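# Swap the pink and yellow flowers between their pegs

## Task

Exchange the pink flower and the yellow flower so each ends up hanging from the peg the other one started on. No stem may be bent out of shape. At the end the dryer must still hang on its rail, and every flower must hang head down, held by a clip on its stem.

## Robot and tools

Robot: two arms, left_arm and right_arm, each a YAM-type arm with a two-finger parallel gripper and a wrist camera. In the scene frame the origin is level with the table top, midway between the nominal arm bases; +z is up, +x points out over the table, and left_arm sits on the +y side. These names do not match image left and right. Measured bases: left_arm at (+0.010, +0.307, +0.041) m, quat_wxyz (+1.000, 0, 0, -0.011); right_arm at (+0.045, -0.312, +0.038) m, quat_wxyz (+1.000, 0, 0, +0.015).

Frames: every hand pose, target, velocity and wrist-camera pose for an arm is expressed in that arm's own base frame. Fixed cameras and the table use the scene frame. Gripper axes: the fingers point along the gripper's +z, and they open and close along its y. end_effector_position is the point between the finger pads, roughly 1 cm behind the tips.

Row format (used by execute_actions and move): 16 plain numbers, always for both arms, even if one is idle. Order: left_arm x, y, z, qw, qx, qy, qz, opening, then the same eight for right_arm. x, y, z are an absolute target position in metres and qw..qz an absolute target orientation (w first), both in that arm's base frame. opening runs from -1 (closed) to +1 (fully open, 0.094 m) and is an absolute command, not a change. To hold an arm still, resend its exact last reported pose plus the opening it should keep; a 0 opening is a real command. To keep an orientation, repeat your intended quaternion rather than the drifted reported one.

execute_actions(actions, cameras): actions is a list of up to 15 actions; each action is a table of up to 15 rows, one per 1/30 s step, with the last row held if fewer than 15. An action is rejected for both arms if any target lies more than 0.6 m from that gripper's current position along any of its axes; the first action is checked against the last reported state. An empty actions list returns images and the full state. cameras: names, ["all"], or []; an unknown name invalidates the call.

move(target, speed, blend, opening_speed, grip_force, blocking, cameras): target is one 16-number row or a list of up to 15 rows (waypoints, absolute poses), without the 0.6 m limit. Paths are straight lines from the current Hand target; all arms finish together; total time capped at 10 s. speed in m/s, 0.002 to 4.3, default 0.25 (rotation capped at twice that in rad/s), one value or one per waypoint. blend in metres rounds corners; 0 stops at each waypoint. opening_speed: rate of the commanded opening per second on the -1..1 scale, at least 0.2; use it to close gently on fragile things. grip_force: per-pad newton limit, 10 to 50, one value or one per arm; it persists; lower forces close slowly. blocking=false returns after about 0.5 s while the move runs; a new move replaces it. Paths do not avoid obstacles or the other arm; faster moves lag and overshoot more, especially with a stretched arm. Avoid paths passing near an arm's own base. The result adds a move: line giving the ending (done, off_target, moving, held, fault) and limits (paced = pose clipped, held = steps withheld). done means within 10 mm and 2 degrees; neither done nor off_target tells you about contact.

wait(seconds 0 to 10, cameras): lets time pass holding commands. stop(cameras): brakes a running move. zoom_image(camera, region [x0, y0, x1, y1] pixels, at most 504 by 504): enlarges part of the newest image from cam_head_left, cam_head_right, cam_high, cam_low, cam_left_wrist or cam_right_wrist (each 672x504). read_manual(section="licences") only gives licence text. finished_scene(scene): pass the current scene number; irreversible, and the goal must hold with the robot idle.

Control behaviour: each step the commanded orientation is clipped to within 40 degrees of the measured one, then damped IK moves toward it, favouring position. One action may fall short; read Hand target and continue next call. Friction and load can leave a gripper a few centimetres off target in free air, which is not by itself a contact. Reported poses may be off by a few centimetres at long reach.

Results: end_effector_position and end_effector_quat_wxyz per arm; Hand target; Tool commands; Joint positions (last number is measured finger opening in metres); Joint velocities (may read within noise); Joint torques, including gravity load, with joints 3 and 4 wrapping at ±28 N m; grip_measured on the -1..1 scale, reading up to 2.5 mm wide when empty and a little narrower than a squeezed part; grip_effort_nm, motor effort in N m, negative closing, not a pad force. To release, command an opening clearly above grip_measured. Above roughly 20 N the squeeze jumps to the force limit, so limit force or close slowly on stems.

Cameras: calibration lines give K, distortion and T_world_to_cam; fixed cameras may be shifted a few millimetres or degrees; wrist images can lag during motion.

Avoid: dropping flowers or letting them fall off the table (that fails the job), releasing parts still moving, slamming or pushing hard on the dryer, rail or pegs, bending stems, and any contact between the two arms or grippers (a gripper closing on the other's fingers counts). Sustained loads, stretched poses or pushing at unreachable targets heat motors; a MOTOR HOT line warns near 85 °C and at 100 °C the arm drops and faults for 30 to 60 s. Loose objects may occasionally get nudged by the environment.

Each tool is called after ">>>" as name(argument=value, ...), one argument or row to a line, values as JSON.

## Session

>>> execute_actions(
  actions=[],
  cameras=["all"],
)

>>> zoom_image(
  camera="cam_low",
  region=[80, 0, 300, 165],
)

>>> zoom_image(
  camera="cam_high",
  region=[230, 80, 490, 340],
)

>>> zoom_image(
  camera="cam_head_right",
  region=[160, 0, 380, 190],
)

>>> zoom_image(
  camera="cam_head_left",
  region=[170, 0, 390, 190],
)

Scene clock: 0.00 s.
left_arm: end_effector_position=(+0.3818, -0.0762, +0.1917) grip_measured=+1.000 grip_effort_nm=n/a end_effector_quat_wxyz=(+0.513, -0.178, +0.780, -0.310) | right_arm: end_effector_position=(+0.2071, -0.4296, +0.1698) grip_measured=+1.000 grip_effort_nm=n/a end_effector_quat_wxyz=(+0.215, -0.045, +0.974, +0.061)
Joint positions: left_arm=[-0.105 0.868 0.313 0.264 0.205 -0.706 0.094] | right_arm=[-1.28 1.617 1.337 -1.306 -0.451 -1.376 0.094]
Joint velocities: within noise
Joint torques (N m): no reading
Heat: left arm: hottest elbow 37 °C; right arm: hottest elbow 33 °C.
Hand target: left_arm +0.3900, -0.0770, +0.2103; +0.527, -0.173, +0.770, -0.314 | right_arm +0.2092, -0.4368, +0.1764; +0.218, -0.047, +0.974, +0.051
Tool commands: left_gripper/opening=+1.0 right_gripper/opening=+1.0
camera_calibration:
cam_left_wrist: T_world_to_cam=[[-0.040905, -0.75473, 0.654759, -0.167536], [-0.754646, -0.406155, -0.515313, 0.393761], [0.654856, -0.51519, -0.55294, -0.0908651], [0, 0, 0, 1]] pos_world=[0.3498, -0.0133294, 0.262363]
cam_right_wrist: T_world_to_cam=[[0.124153, -0.987224, -0.0998696, -0.433962], [-0.992263, -0.123417, -0.0135385, 0.195114], [0.00103993, 0.100778, -0.994908, 0.300894], [0, 0, 0, 1]] pos_world=[0.247169, -0.434661, 0.258664]

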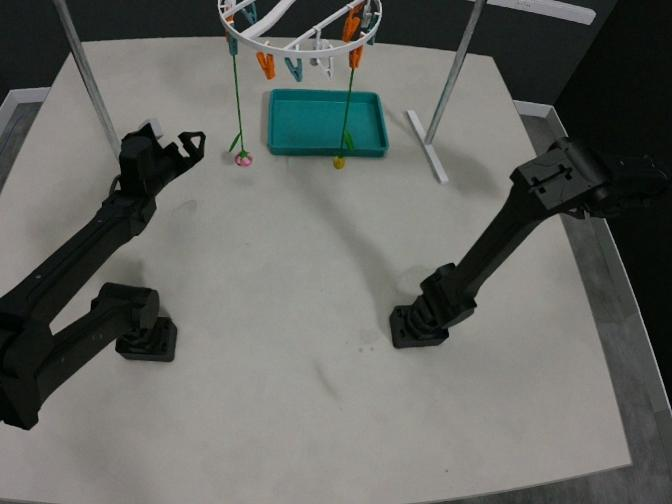

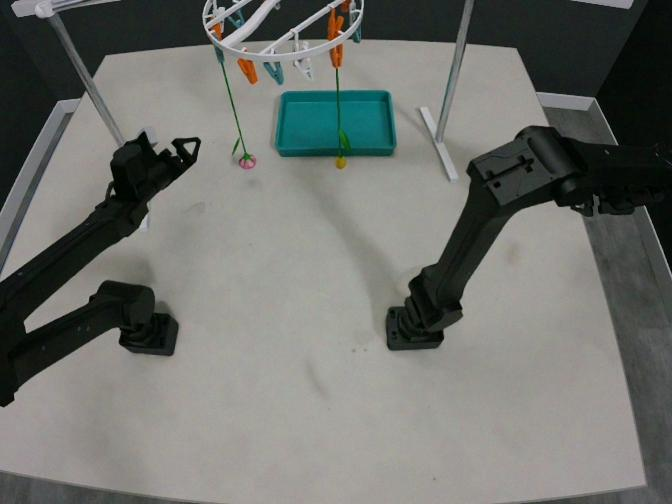

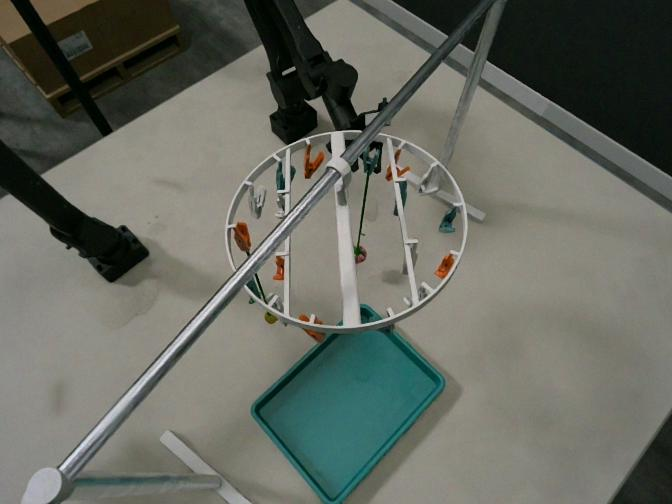

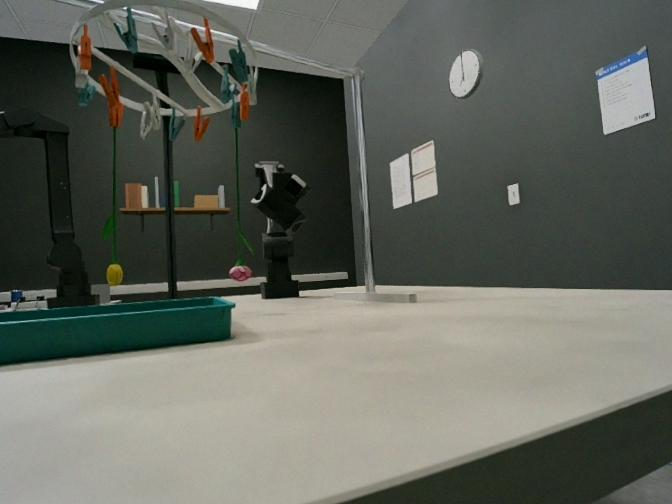

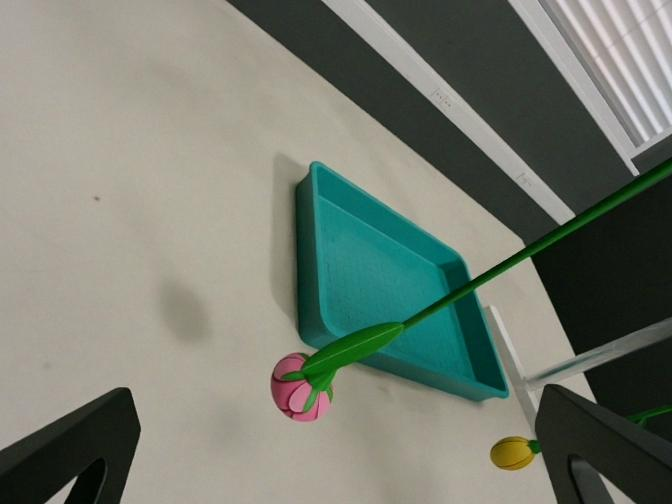

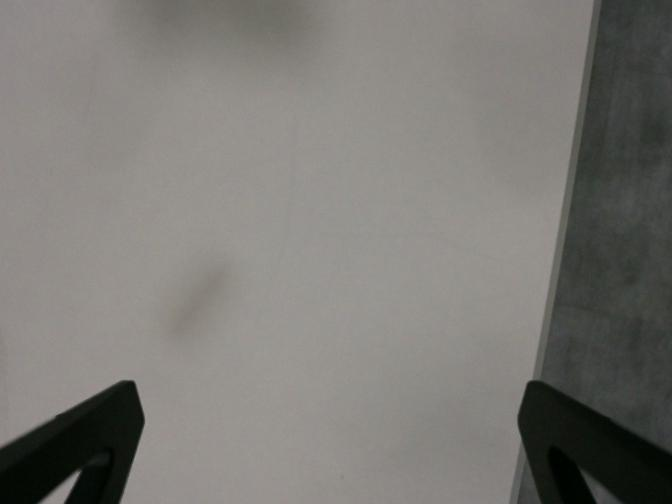

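Scaled by 2.291 from the camera's 672x504 image, which has a finer 960x720 frame.

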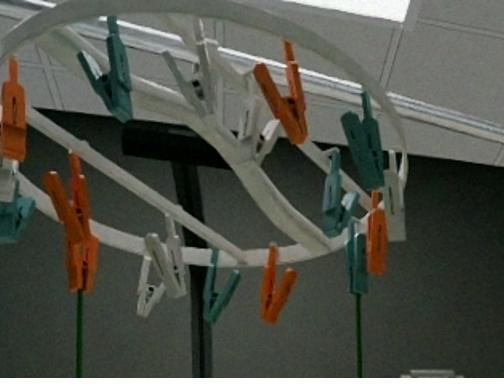

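Scaled by 1.938 from the camera's 672x504 image, which has a finer 960x720 frame.

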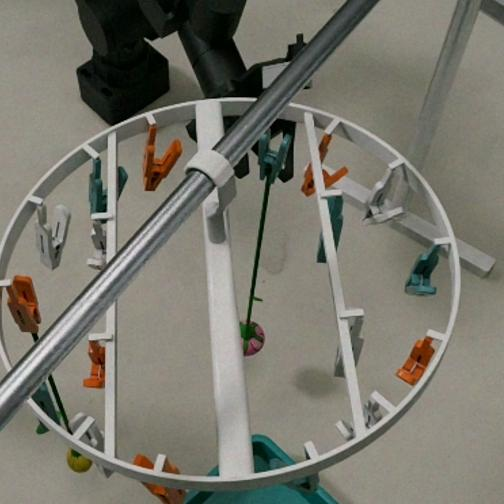

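Scaled by 2.291 from the camera's 672x504 image, which has a finer 960x720 frame.

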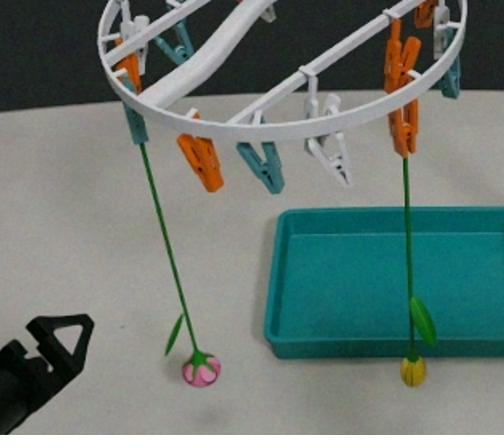

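Scaled by 2.291 from the camera's 672x504 image, which has a finer 960x720 frame.

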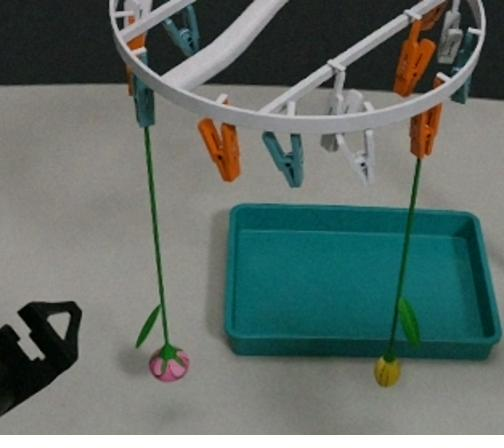

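>>> move(
  target=[
    [0.3965, -0.0613, 0.405, 0.6676, 0.3151, 0.5603, -0.3755, 1, 0.3351, 0.06, 0.41, 0.7374, -0.2246, 0.5659, 0.2927, 0.2],
  ],
  speed=0.35,
  cameras=["all"],
)

Scene clock: 24.40 s.
left_arm: end_effector_position=(+0.3872, -0.0675, +0.3813) grip_measured=+1.000 grip_effort_nm=-0.03 end_effector_quat_wxyz=(+0.653, +0.303, +0.575, -0.388) | right_arm: end_effector_position=(+0.3273, +0.0580, +0.3885) grip_measured=+0.201 grip_effort_nm=-0.07 end_effector_quat_wxyz=(+0.584, -0.405, +0.587, +0.389)
Joint positions: left_arm=[0.262 1.086 0.599 0.995 1.245 -0.536 0.094] | right_arm=[-0.374 1.021 0.951 -1.229 -1.555 -1.313 0.056]
Joint torques (N m): left_arm=[3.37 -3.78 11.47 2.04 -0.14 -0.05] | right_arm=[1.32 -4.13 12.22 1.09 -0.76 0.17]
Heat: left arm: hottest elbow 43 °C; right arm: hottest elbow 36 °C.
Hand target: left_arm +0.3951, -0.0614, +0.4043; +0.667, +0.315, +0.561, -0.375 | right_arm +0.3331, +0.0589, +0.4095; +0.591, -0.420, +0.575, +0.380
Off the commanded pose: left_arm 0.026 m, 3 deg | right_arm 0.023 m, 29 deg.
joint sent to its limit (right arm) — joint 5 (wrist yaw), lower limit. The joint targets are off in orientation, not in position.
move: off_target (left_arm, right_arm)
camera_calibration:
cam_left_wrist: T_world_to_cam=[[-0.852862, -0.520812, 0.037165, 0.280748], [-0.173646, 0.215788, -0.960876, 0.486011], [0.492416, -0.825948, -0.274474, -0.04928], [0, 0, 0, 1]] pos_world=[0.3481, 0.000638772, 0.443037]
cam_right_wrist: T_world_to_cam=[[0.931252, -0.363565, 0.0243002, -0.294223], [-0.135831, -0.408261, -0.902703, 0.459147], [0.338112, 0.837343, -0.429577, 0.0964419], [0, 0, 0, 1]] pos_world=[0.303754, -0.000272204, 0.463053]

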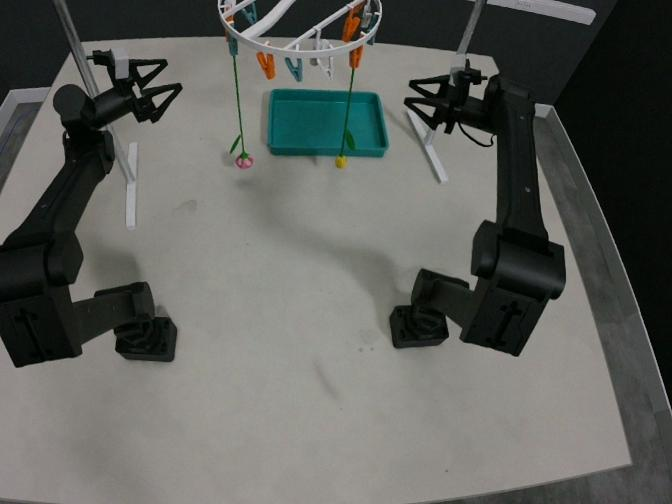

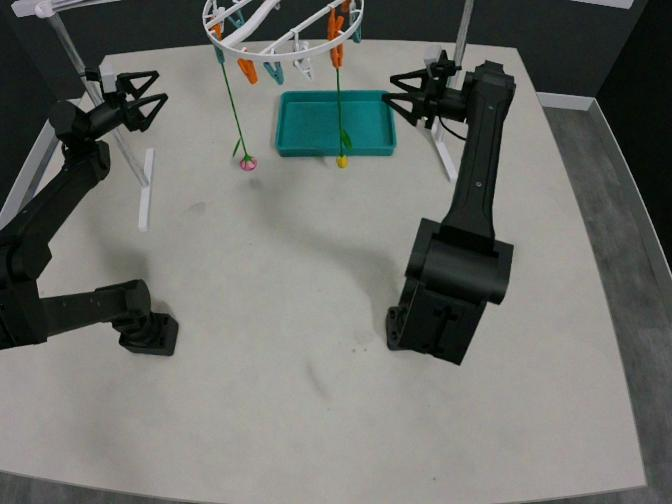

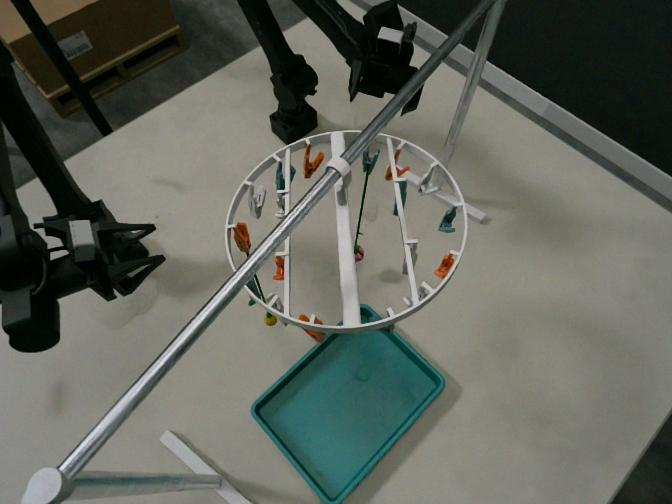

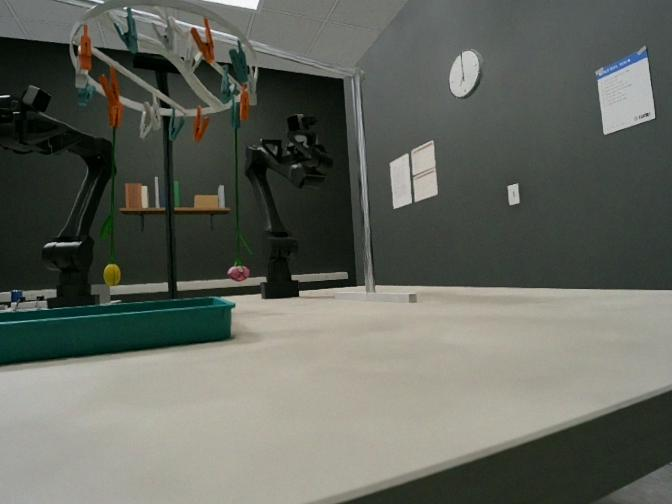

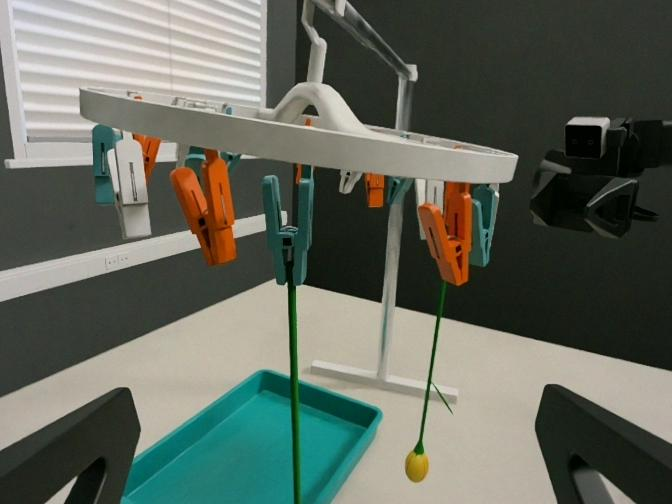

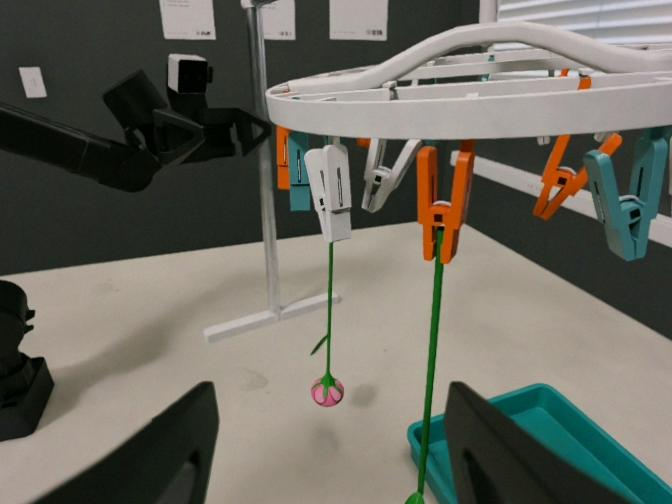

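>>> move(
  target=[
    [0.44, -0.105, 0.415, 0.7015, 0.2844, 0.5383, -0.3707, 0.2, 0.3178, 0.0826, 0.38, 0.6072, -0.0574, 0.7913, 0.0441, 0.2],
    [0.457, -0.119, 0.427, 0.7015, 0.2844, 0.5383, -0.3707, 0.2, 0.3444, 0.302, 0.28, 0.6857, -0.1729, 0.6857, 0.1729, 0.2],
    [0.457, -0.119, 0.427, 0.7015, 0.2844, 0.5383, -0.3707, 0.2, 0.4033, 0.3632, 0.245, 0.668, -0.2319, 0.668, 0.2319, 0.2],
  ],
  speed=[0.3, 0.3, 0.2],
  blend=[0, 0.03, 0],
  cameras=["cam_left_wrist", "cam_right_wrist", "cam_head_left", "cam_low"],
)

Scene clock: 61.50 s.
left_arm: end_effector_position=(+0.4467, -0.1141, +0.4044) grip_measured=+0.202 grip_effort_nm=-0.12 end_effector_quat_wxyz=(+0.692, +0.272, +0.553, -0.376) | right_arm: end_effector_position=(+0.3884, +0.3550, +0.2229) grip_measured=+0.201 grip_effort_nm=-0.07 end_effector_quat_wxyz=(+0.648, -0.236, +0.686, +0.231)
Joint positions: left_arm=[0.069 1.19 0.71 0.925 0.978 -0.417 0.056] | right_arm=[0.774 1.384 0.564 0.767 0.1 0.015 0.056]
Joint torques (N m): left_arm=[1.67 -5.3 11.84 1.11 -0.29 0.17] | right_arm=[-0.26 -8.18 10.28 2.74 -0.08 -0.11]
Heat: left arm: hottest elbow 50 °C; right arm: hottest elbow 43 °C.
Hand target: left_arm +0.4555, -0.1186, +0.4266; +0.702, +0.284, +0.538, -0.371 | right_arm +0.4021, +0.3621, +0.2452; +0.668, -0.232, +0.668, +0.232
Off the commanded pose: left_arm 0.025 m, 3 deg | right_arm 0.028 m, 3 deg.
move: off_target (left_arm, right_arm)
camera_calibration:
cam_left_wrist: T_world_to_cam=[[-0.816794, -0.576267, 0.0276586, 0.287874], [-0.132003, 0.14, -0.981313, 0.509554], [0.561626, -0.805181, -0.19042, -0.173334], [0, 0, 0, 1]] pos_world=[0.399746, -0.0450109, 0.459064]
cam_right_wrist: T_world_to_cam=[[0.628775, -0.777585, -0.00168329, 0.0311114], [-0.360477, -0.289572, -0.886682, 0.480729], [0.688983, 0.55813, -0.462377, -0.273823], [0, 0, 0, 1]] pos_world=[0.34239, 0.316226, 0.299696]
Images, in order (width x height): cam_head_left 672x504, cam_low 672x504, cam_left_wrist 672x504, cam_right_wrist 672x504.

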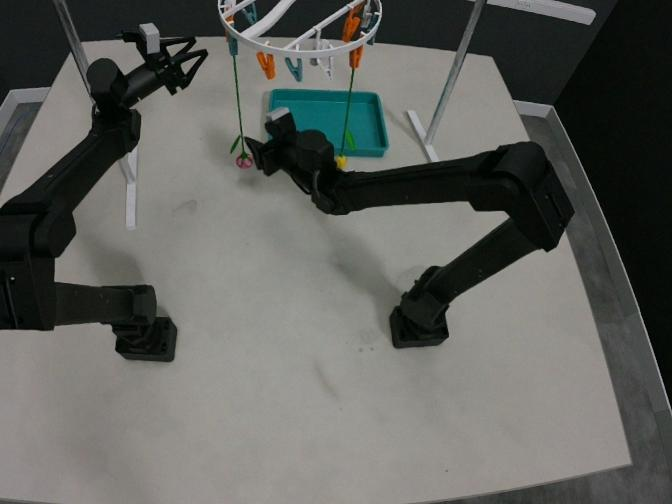

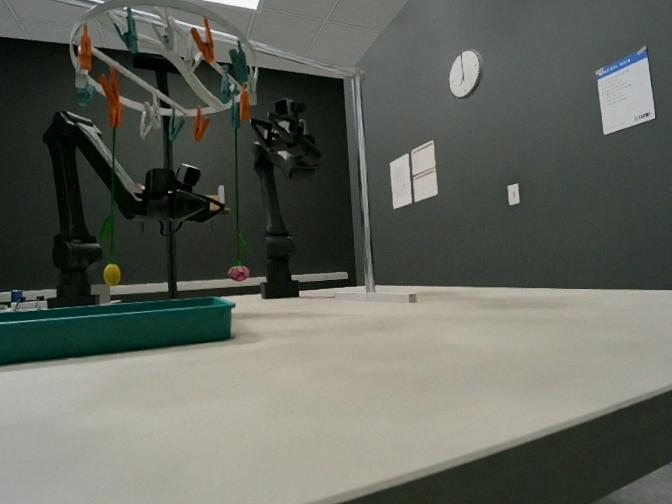

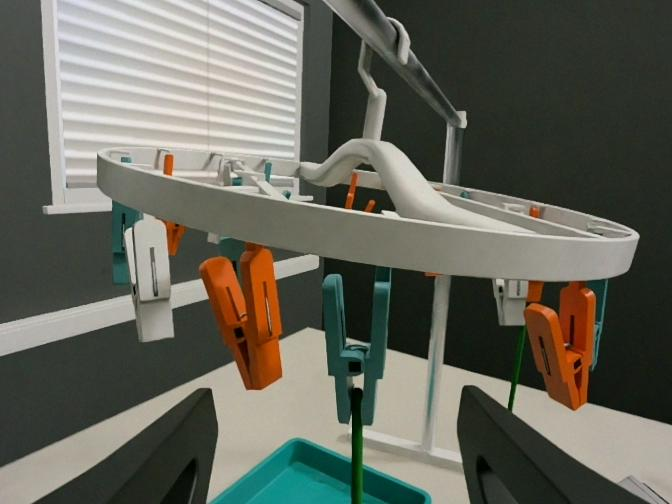

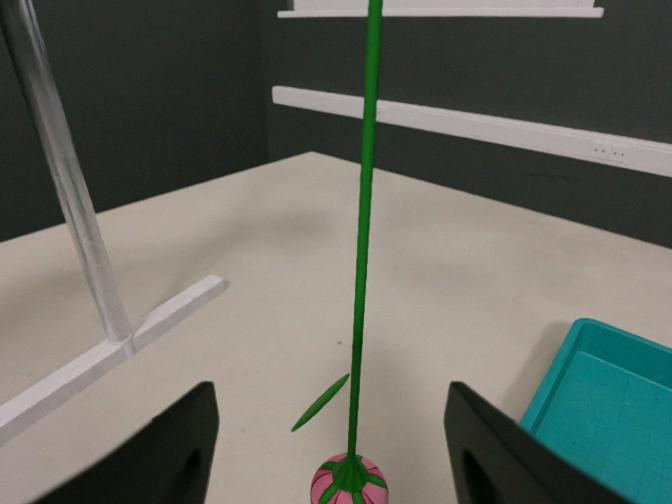

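>>> move(
  target=[
    [0.4725, -0.1583, 0.429, 0.7015, 0.2844, 0.5383, -0.3707, 0.0, 0.4487, 0.3917, 0.25, 0.668, -0.2319, 0.668, 0.2319, 0.2],
  ],
  speed=0.12,
  grip_force=[50, 25],
  cameras=["cam_left_wrist", "cam_right_wrist"],
)

Scene clock: 78.90 s.
left_arm: end_effector_position=(+0.4620, -0.1531, +0.4055) grip_measured=+0.002 grip_effort_nm=-0.12 end_effector_quat_wxyz=(+0.691, +0.274, +0.554, -0.376) | right_arm: end_effector_position=(+0.4332, +0.3844, +0.2351) grip_measured=+0.201 grip_effort_nm=-0.08 end_effector_quat_wxyz=(+0.657, -0.233, +0.677, +0.236)
Joint positions: left_arm=[-0.039 1.22 0.751 0.852 0.882 -0.341 0.047] | right_arm=[0.749 1.5 0.709 0.765 0.074 0.015 0.056]
Joint torques (N m): left_arm=[1.85 -5.89 12 1.22 -0.25 0.17] | right_arm=[-0.21 -10.52 10.52 1.74 -0.08 -0.11]
Heat: left arm: hottest elbow 51 °C; right arm: hottest elbow 44 °C.
Hand target: left_arm +0.4708, -0.1577, +0.4286; +0.702, +0.284, +0.538, -0.371 | right_arm +0.4477, +0.3907, +0.2501; +0.668, -0.232, +0.668, +0.232
Off the commanded pose: left_arm 0.026 m, 3 deg | right_arm 0.023 m, 2 deg.
grip_force (N): 50, 25
move: off_target (left_arm, right_arm)
camera_calibration:
cam_left_wrist: T_world_to_cam=[[-0.818382, -0.57406, 0.0265732, 0.279396], [-0.132572, 0.143598, -0.980716, 0.51873], [0.559174, -0.806123, -0.193623, -0.210893], [0, 0, 0, 1]] pos_world=[0.415348, -0.0841043, 0.460469]
cam_right_wrist: T_world_to_cam=[[0.629395, -0.777072, -0.00449171, 0.026069], [-0.343241, -0.272816, -0.898753, 0.505223], [0.697171, 0.567213, -0.438432, -0.328161], [0, 0, 0, 1]] pos_world=[0.38579, 0.344227, 0.310312]
Images, in order (width x height): cam_left_wrist 672x504, cam_right_wrist 672x504.

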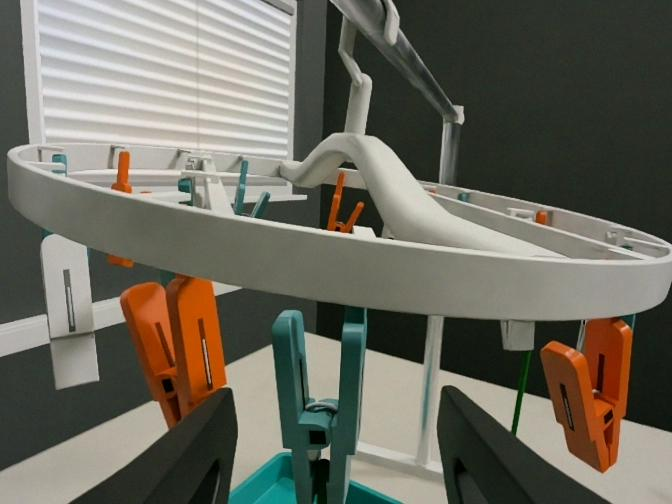

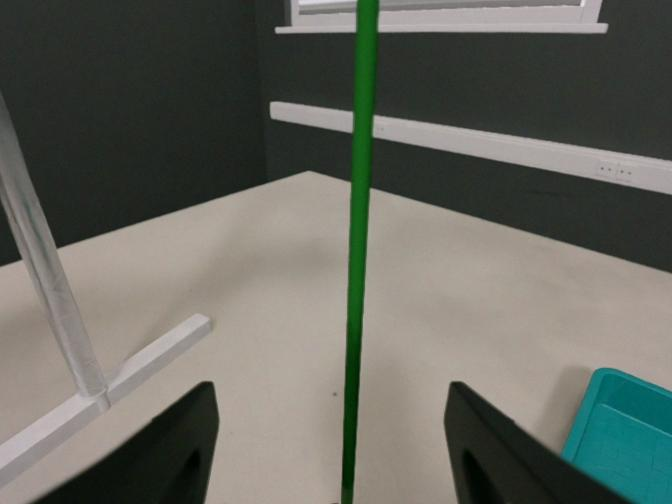

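>>> move(
  target=[
    [0.490, -0.1834, 0.4297, 0.7015, 0.2844, 0.5383, -0.3707, 0.0, 0.479, 0.4075, 0.25, 0.668, -0.2319, 0.668, 0.2319, 0.0],
  ],
  speed=0.1,
  cameras=["cam_left_wrist", "cam_right_wrist"],
)

Scene clock: 90.97 s.
left_arm: end_effector_position=(+0.4796, -0.1774, +0.4061) grip_measured=+0.002 grip_effort_nm=-0.12 end_effector_quat_wxyz=(+0.690, +0.274, +0.554, -0.376) | right_arm: end_effector_position=(+0.4632, +0.4007, +0.2352) grip_measured=+0.001 grip_effort_nm=-0.08 end_effector_quat_wxyz=(+0.657, -0.233, +0.677, +0.236)
Joint positions: left_arm=[-0.1 1.269 0.8 0.825 0.826 -0.304 0.047] | right_arm=[0.729 1.576 0.801 0.749 0.054 0.015 0.047]
Joint torques (N m): left_arm=[1.85 -6.65 12.03 1.14 -0.23 0.17] | right_arm=[-0.15 -11.93 10.77 1.68 -0.1 -0.1]
Heat: left arm: hottest elbow 55 °C; right arm: hottest elbow 44 °C.
Hand target: left_arm +0.4882, -0.1829, +0.4293; +0.702, +0.284, +0.538, -0.371 | right_arm +0.4779, +0.4066, +0.2500; +0.668, -0.232, +0.668, +0.232
Off the commanded pose: left_arm 0.026 m, 3 deg | right_arm 0.023 m, 2 deg.
grip_force (N): 50, 25
move: off_target (left_arm, right_arm)
camera_calibration:
cam_left_wrist: T_world_to_cam=[[-0.818407, -0.574093, 0.0250417, 0.280404], [-0.132234, 0.145742, -0.980445, 0.525301], [0.559217, -0.805715, -0.195191, -0.239443], [0, 0, 0, 1]] pos_world=[0.432848, -0.108503, 0.46127]
cam_right_wrist: T_world_to_cam=[[0.62938, -0.777082, -0.00498896, 0.0199552], [-0.34374, -0.272635, -0.898617, 0.520191], [0.696939, 0.567286, -0.438705, -0.358193], [0, 0, 0, 1]] pos_world=[0.41589, 0.360527, 0.310411]
Images, in order (width x height): cam_left_wrist 672x504, cam_right_wrist 672x504.

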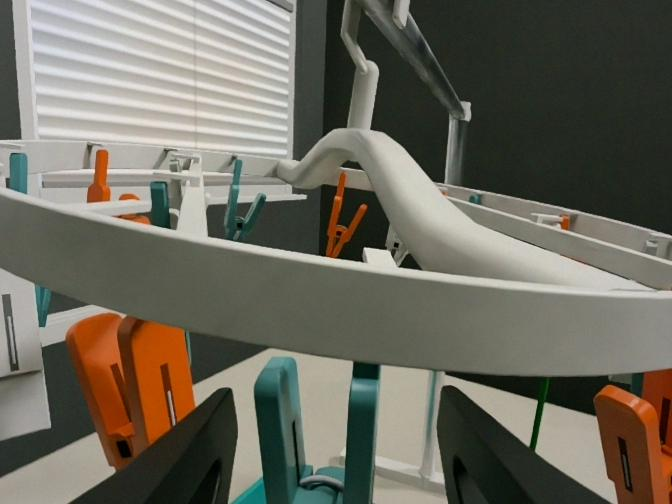

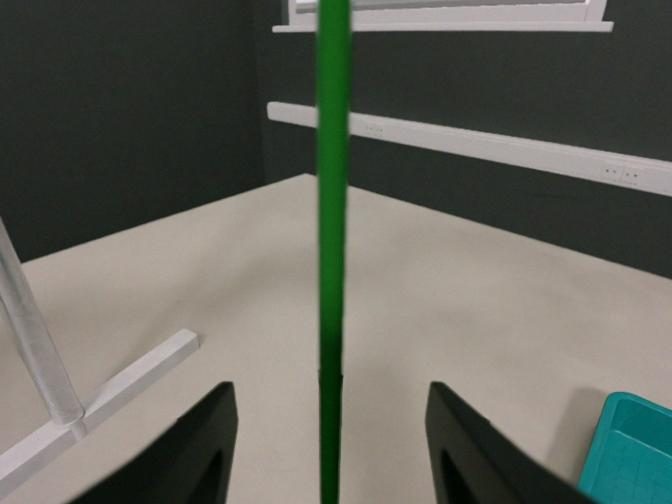

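>>> move(
  target=[
    [0.489, -0.1824, 0.413, 0.7015, 0.2844, 0.5383, -0.3707, 0.0, 0.479, 0.4075, 0.25, 0.668, -0.2319, 0.668, 0.2319, -1],
  ],
  speed=0.1,
  cameras=["cam_left_wrist", "cam_right_wrist"],
)

Scene clock: 98.23 s.
left_arm: end_effector_position=(+0.4845, -0.1779, +0.3989) grip_measured=+0.002 grip_effort_nm=-0.12 end_effector_quat_wxyz=(+0.690, +0.274, +0.555, -0.376) | right_arm: end_effector_position=(+0.4632, +0.4007, +0.2351) grip_measured=-0.909 grip_effort_nm=-0.52 end_effector_quat_wxyz=(+0.657, -0.233, +0.677, +0.236)
Joint positions: left_arm=[-0.1 1.292 0.8 0.844 0.826 -0.303 0.047] | right_arm=[0.729 1.576 0.801 0.748 0.054 0.015 0.004]
Joint torques (N m): left_arm=[1.96 -6.83 9.99 2.54 -0.17 0.17] | right_arm=[-0.21 -12.16 10.71 1.68 -0.1 -0.11]
Heat: left arm: hottest elbow 54 °C; right arm: hottest elbow 46 °C.
Hand target: left_arm +0.4884, -0.1823, +0.4127; +0.701, +0.284, +0.538, -0.371 | right_arm +0.4780, +0.4066, +0.2499; +0.668, -0.232, +0.668, +0.232
Off the commanded pose: left_arm 0.016 m, 3 deg | right_arm 0.023 m, 2 deg.
grip_force (N): 50, 25
move: off_target (left_arm, right_arm)
camera_calibration:
cam_left_wrist: T_world_to_cam=[[-0.818187, -0.574339, 0.0265482, 0.283578], [-0.134762, 0.14668, -0.979961, 0.520068], [0.558936, -0.805369, -0.19741, -0.242857], [0, 0, 0, 1]] pos_world=[0.437847, -0.109003, 0.454176]
cam_right_wrist: T_world_to_cam=[[0.6294, -0.777066, -0.0050404, 0.0199565], [-0.344079, -0.272866, -0.898417, 0.520263], [0.696754, 0.567198, -0.439114, -0.358001], [0, 0, 0, 1]] pos_world=[0.41589, 0.360527, 0.310311]
Images, in order (width x height): cam_left_wrist 672x504, cam_right_wrist 672x504.

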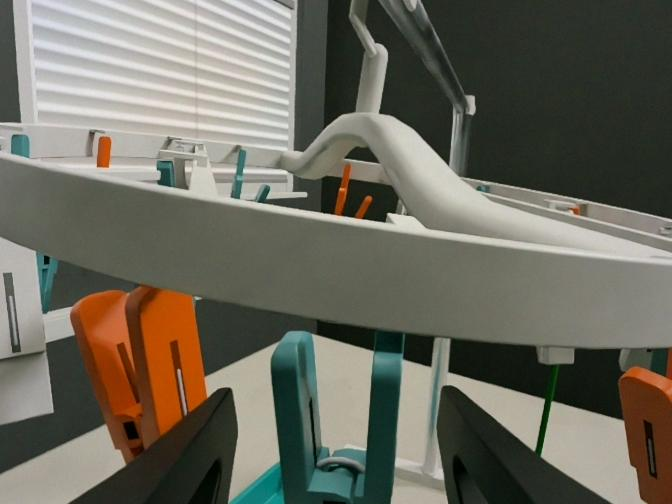

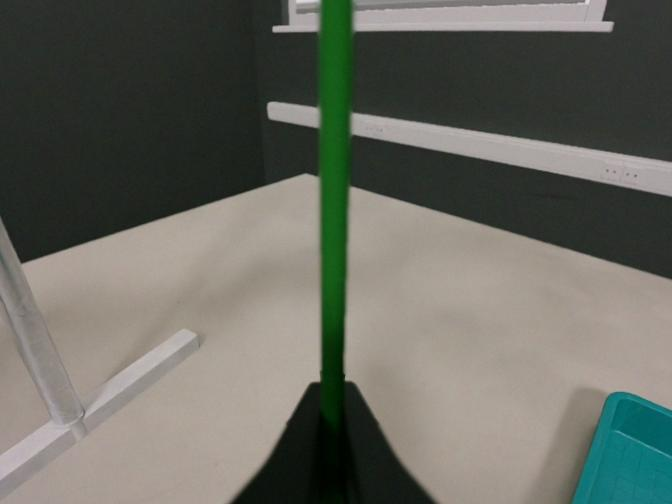

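>>> move(
  target=[
    [0.489, -0.1824, 0.413, 0.7015, 0.2844, 0.5383, -0.3707, -0.8, 0.479, 0.4075, 0.25, 0.668, -0.2319, 0.668, 0.2319, -1],
  ],
  opening_speed=0.6,
  cameras=["cam_left_wrist", "cam_low", "cam_high"],
)

>>> zoom_image(
  camera="cam_low",
  region=[200, 80, 270, 150],
)

Scene clock: 102.30 s.
left_arm: end_effector_position=(+0.4845, -0.1779, +0.3989) grip_measured=-0.556 grip_effort_nm=-1.04 end_effector_quat_wxyz=(+0.690, +0.274, +0.555, -0.376) | right_arm: end_effector_position=(+0.4633, +0.4008, +0.2346) grip_measured=-0.910 grip_effort_nm=-0.57 end_effector_quat_wxyz=(+0.657, -0.233, +0.678, +0.236)
Joint positions: left_arm=[-0.1 1.292 0.8 0.844 0.826 -0.303 0.021] | right_arm=[0.729 1.576 0.801 0.748 0.054 0.015 0.004]
Joint torques (N m): left_arm=[1.96 -6.89 9.98 2.51 -0.17 0.16] | right_arm=[-0.03 -12.28 10.63 1.7 -0.1 -0.11]
Heat: left arm: hottest elbow 54 °C; right arm: hottest elbow 47 °C.
Hand target: left_arm +0.4884, -0.1823, +0.4127; +0.701, +0.284, +0.538, -0.371 | right_arm +0.4780, +0.4066, +0.2499; +0.668, -0.232, +0.668, +0.232
Off the commanded pose: left_arm 0.016 m, 3 deg | right_arm 0.023 m, 2 deg.
grip_force (N): 50, 25
move: off_target (left_arm, right_arm)
camera_calibration:
cam_left_wrist: T_world_to_cam=[[-0.818187, -0.574339, 0.0265482, 0.283578], [-0.134762, 0.14668, -0.979961, 0.520068], [0.558936, -0.805369, -0.19741, -0.242857], [0, 0, 0, 1]] pos_world=[0.437847, -0.109003, 0.454176]
Images, in order (width x height): cam_high 672x504, cam_low 672x504, cam_left_wrist 672x504.

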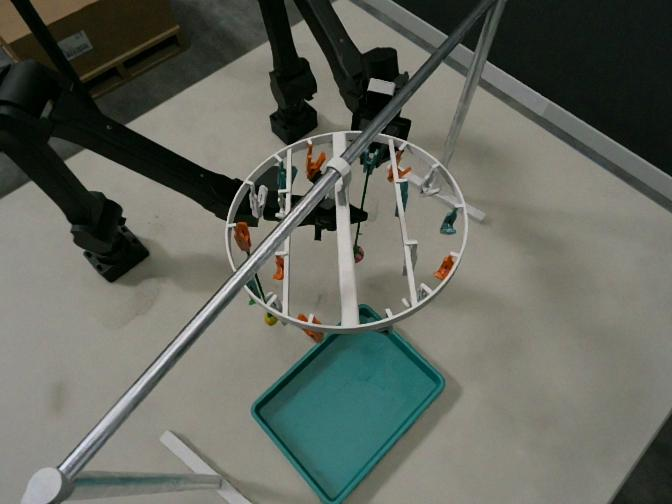

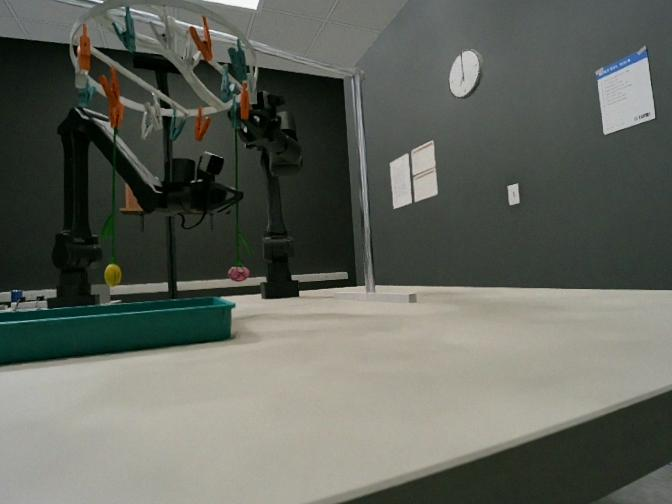

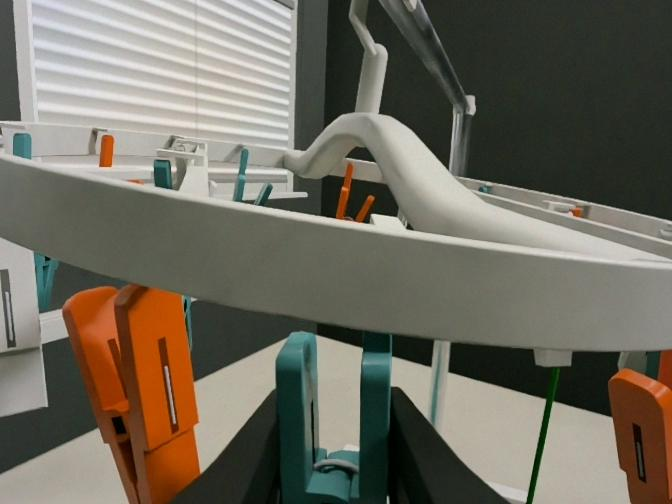

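Scaled by 7.200 from the camera's 672x504 image, which has a finer 960x720 frame.

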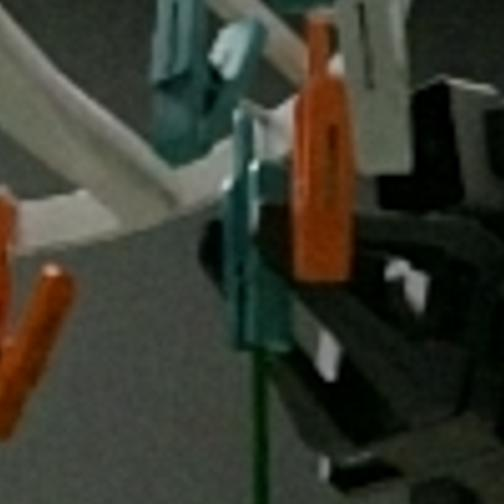

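>>> move(
  target=[
    [0.489, -0.1824, 0.413, 0.7015, 0.2844, 0.5383, -0.3707, -0.8, 0.4715, 0.4035, 0.190, 0.668, -0.2319, 0.668, 0.2319, -1],
  ],
  speed=0.1,
  cameras=["cam_left_wrist", "cam_low", "cam_right_wrist"],
)

>>> zoom_image(
  camera="cam_low",
  region=[190, 80, 290, 180],
)

Scene clock: 110.13 s.
left_arm: end_effector_position=(+0.4845, -0.1779, +0.3989) grip_measured=-0.557 grip_effort_nm=-1.06 end_effector_quat_wxyz=(+0.690, +0.274, +0.555, -0.376) | right_arm: end_effector_position=(+0.4701, +0.4068, +0.1959) grip_measured=-0.910 grip_effort_nm=-0.57 end_effector_quat_wxyz=(+0.665, -0.229, +0.669, +0.239)
Joint positions: left_arm=[-0.1 1.292 0.8 0.844 0.826 -0.303 0.021] | right_arm=[0.729 1.702 0.794 0.907 0.054 0.015 0.004]
Joint torques (N m): left_arm=[1.96 -6.83 9.98 2.52 -0.17 0.17] | right_arm=[0.21 -13.45 5.74 2.81 0.08 -0.12]
Heat: left arm: hottest elbow 53 °C; right arm: hottest elbow 48 °C.
Hand target: left_arm +0.4884, -0.1823, +0.4127; +0.701, +0.284, +0.538, -0.371 | right_arm +0.4714, +0.4035, +0.1899; +0.668, -0.232, +0.668, +0.232
Off the commanded pose: left_arm 0.016 m, 3 deg | right_arm 0.007 m, 1 deg.
grip_force (N): 50, 25
move: off_target (left_arm)
camera_calibration:
cam_left_wrist: T_world_to_cam=[[-0.818187, -0.574339, 0.0265482, 0.283578], [-0.134762, 0.14668, -0.979961, 0.520068], [0.558936, -0.805369, -0.19741, -0.242857], [0, 0, 0, 1]] pos_world=[0.437847, -0.109003, 0.454176]
cam_right_wrist: T_world_to_cam=[[0.629508, -0.776969, -0.0062651, 0.0203303], [-0.326571, -0.257258, -0.909489, 0.476606], [0.705032, 0.574576, -0.415682, -0.394935], [0, 0, 0, 1]] pos_world=[0.42129, 0.365327, 0.269427]
Images, in order (width x height): cam_low 672x504, cam_left_wrist 672x504, cam_right_wrist 672x504.

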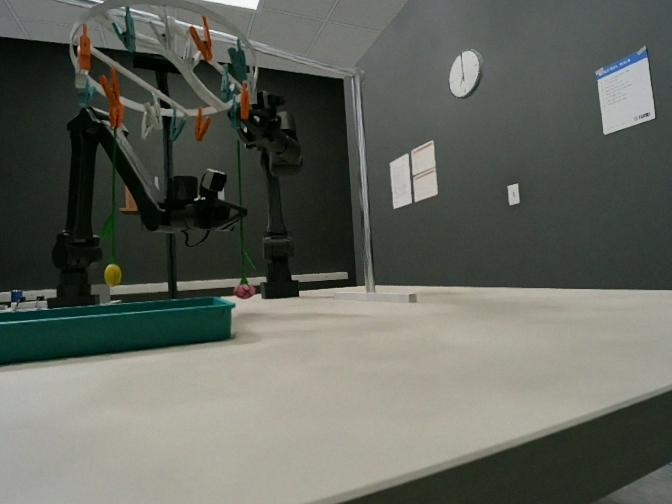

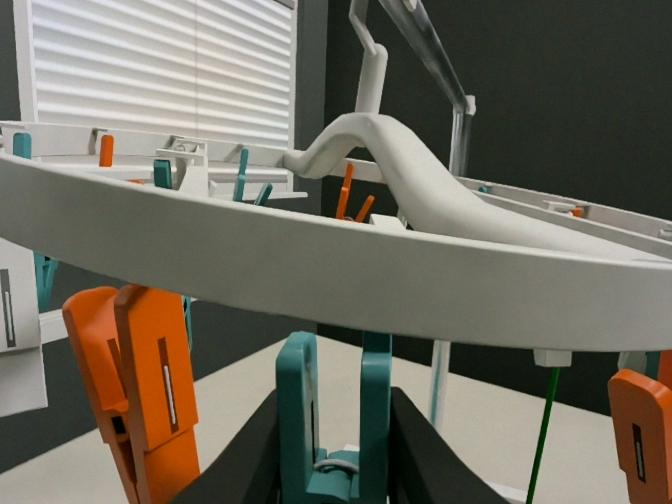

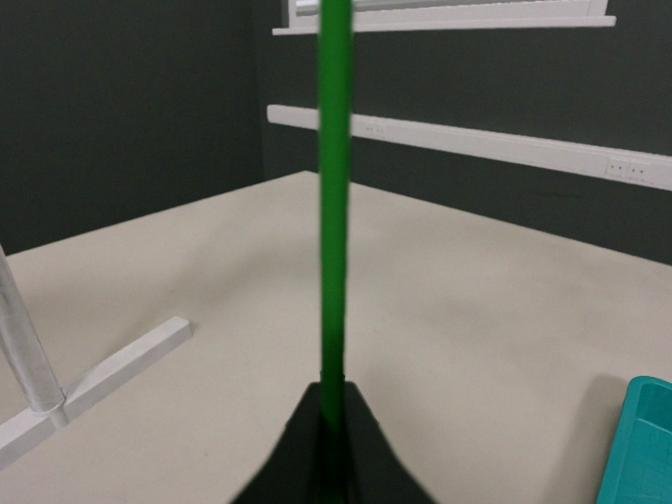

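Scaled by 5.040 from the camera's 672x504 image, which has a finer 960x720 frame.

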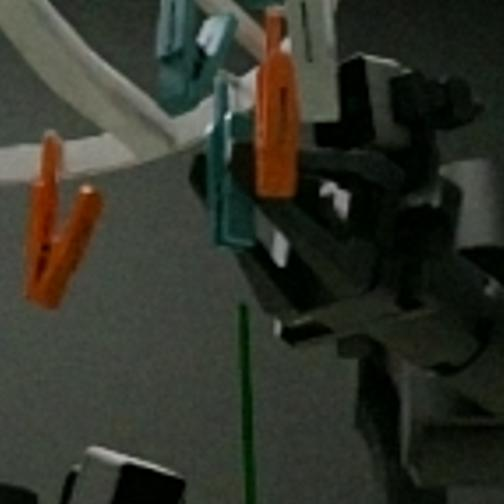

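>>> move(
  target=[
    [0.489, -0.1824, 0.413, 0.7015, 0.2844, 0.5383, -0.3707, 0.2, 0.4715, 0.4035, 0.190, 0.668, -0.2319, 0.668, 0.2319, -1],
    [0.444, -0.119, 0.395, 0.7015, 0.2844, 0.5383, -0.3707, 0.2, 0.3773, 0.3291, 0.205, 0.668, -0.2319, 0.668, 0.2319, -1],
    [0.444, -0.119, 0.395, 0.7015, 0.2844, 0.5383, -0.3707, 0.2, 0.3353, 0.3323, 0.232, 0.3778, -0.1469, 0.9122, 0.0608, -1],
    [0.444, -0.119, 0.395, 0.7015, 0.2844, 0.5383, -0.3707, 0.2, 0.2959, 0.3535, 0.09, -0.0218, 0.0148, 0.9997, 0.0003, -1],
  ],
  speed=[0.1, 0.15, 0.3, 0.3],
  blend=[0, 0.02, 0.03, 0],
  cameras=["cam_left_wrist", "cam_low", "cam_right_wrist", "cam_head_left"],
)

Scene clock: 131.47 s.
left_arm: end_effector_position=(+0.4483, -0.1234, +0.3861) grip_measured=+0.198 grip_effort_nm=0.06 end_effector_quat_wxyz=(+0.693, +0.282, +0.547, -0.376) | right_arm: end_effector_position=(+0.2812, +0.3416, +0.0779) grip_measured=-0.910 grip_effort_nm=-0.57 end_effector_quat_wxyz=(-0.031, +0.002, +0.999, -0.012)
Joint positions: left_arm=[0.047 1.232 0.687 0.991 0.973 -0.396 0.056] | right_arm=[0.871 1.647 1.164 -1.145 -0.031 0.875 0.004]
Joint torques (N m): left_arm=[3.31 -7.65 7.47 2.32 -0.07 -0.06] | right_arm=[-0.15 -13.98 10.52 -0.14 -0.08 0.19]
Heat: left arm: hottest elbow 52 °C; right arm: hottest elbow 46 °C.
Hand target: left_arm +0.4440, -0.1192, +0.3949; +0.701, +0.285, +0.538, -0.371 | right_arm +0.2956, +0.3529, +0.0903; -0.021, +0.015, +1.000, +0.001
Off the commanded pose: left_arm 0.011 m, 2 deg | right_arm 0.022 m, 2 deg.
grip_force (N): 50, 25
move: off_target (left_arm, right_arm)
camera_calibration:
cam_left_wrist: T_world_to_cam=[[-0.824529, -0.565766, 0.00776579, 0.296723], [-0.112834, 0.150961, -0.982079, 0.486215], [0.554455, -0.810629, -0.188309, -0.183511], [0, 0, 0, 1]] pos_world=[0.401266, -0.0542826, 0.440641]
cam_right_wrist: T_world_to_cam=[[0.0045668, -0.999831, 0.017816, 0.337767], [-0.882506, 0.00434901, 0.47028, 0.250312], [-0.470278, -0.0178704, -0.882337, 0.295863], [0, 0, 0, 1]] pos_world=[0.358497, 0.341908, 0.137316]
Images, in order (width x height): cam_head_left 672x504, cam_low 672x504, cam_left_wrist 672x504, cam_right_wrist 672x504.

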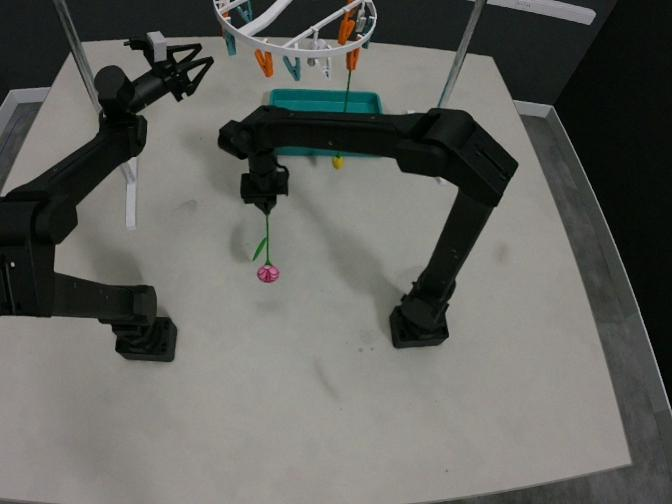

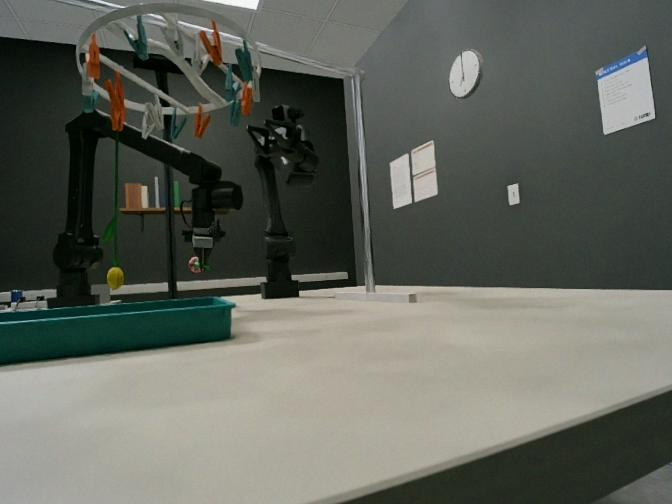

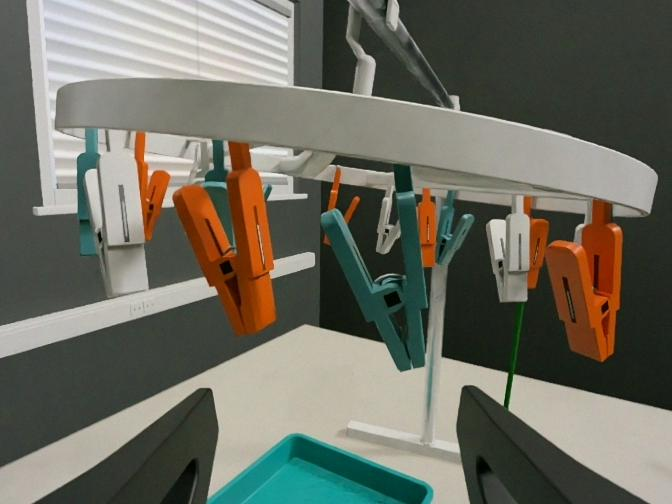

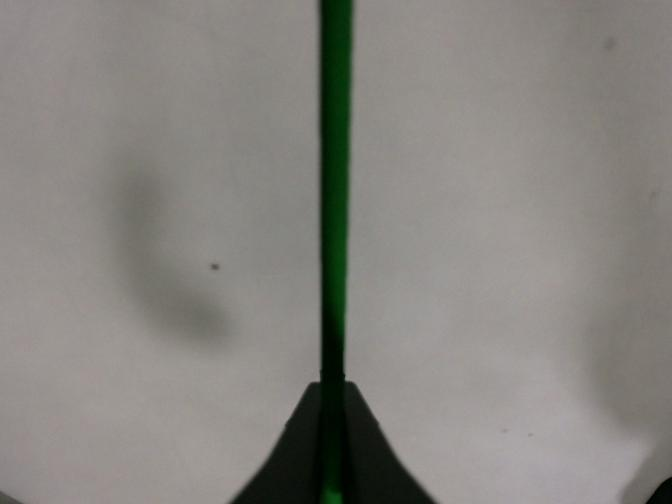

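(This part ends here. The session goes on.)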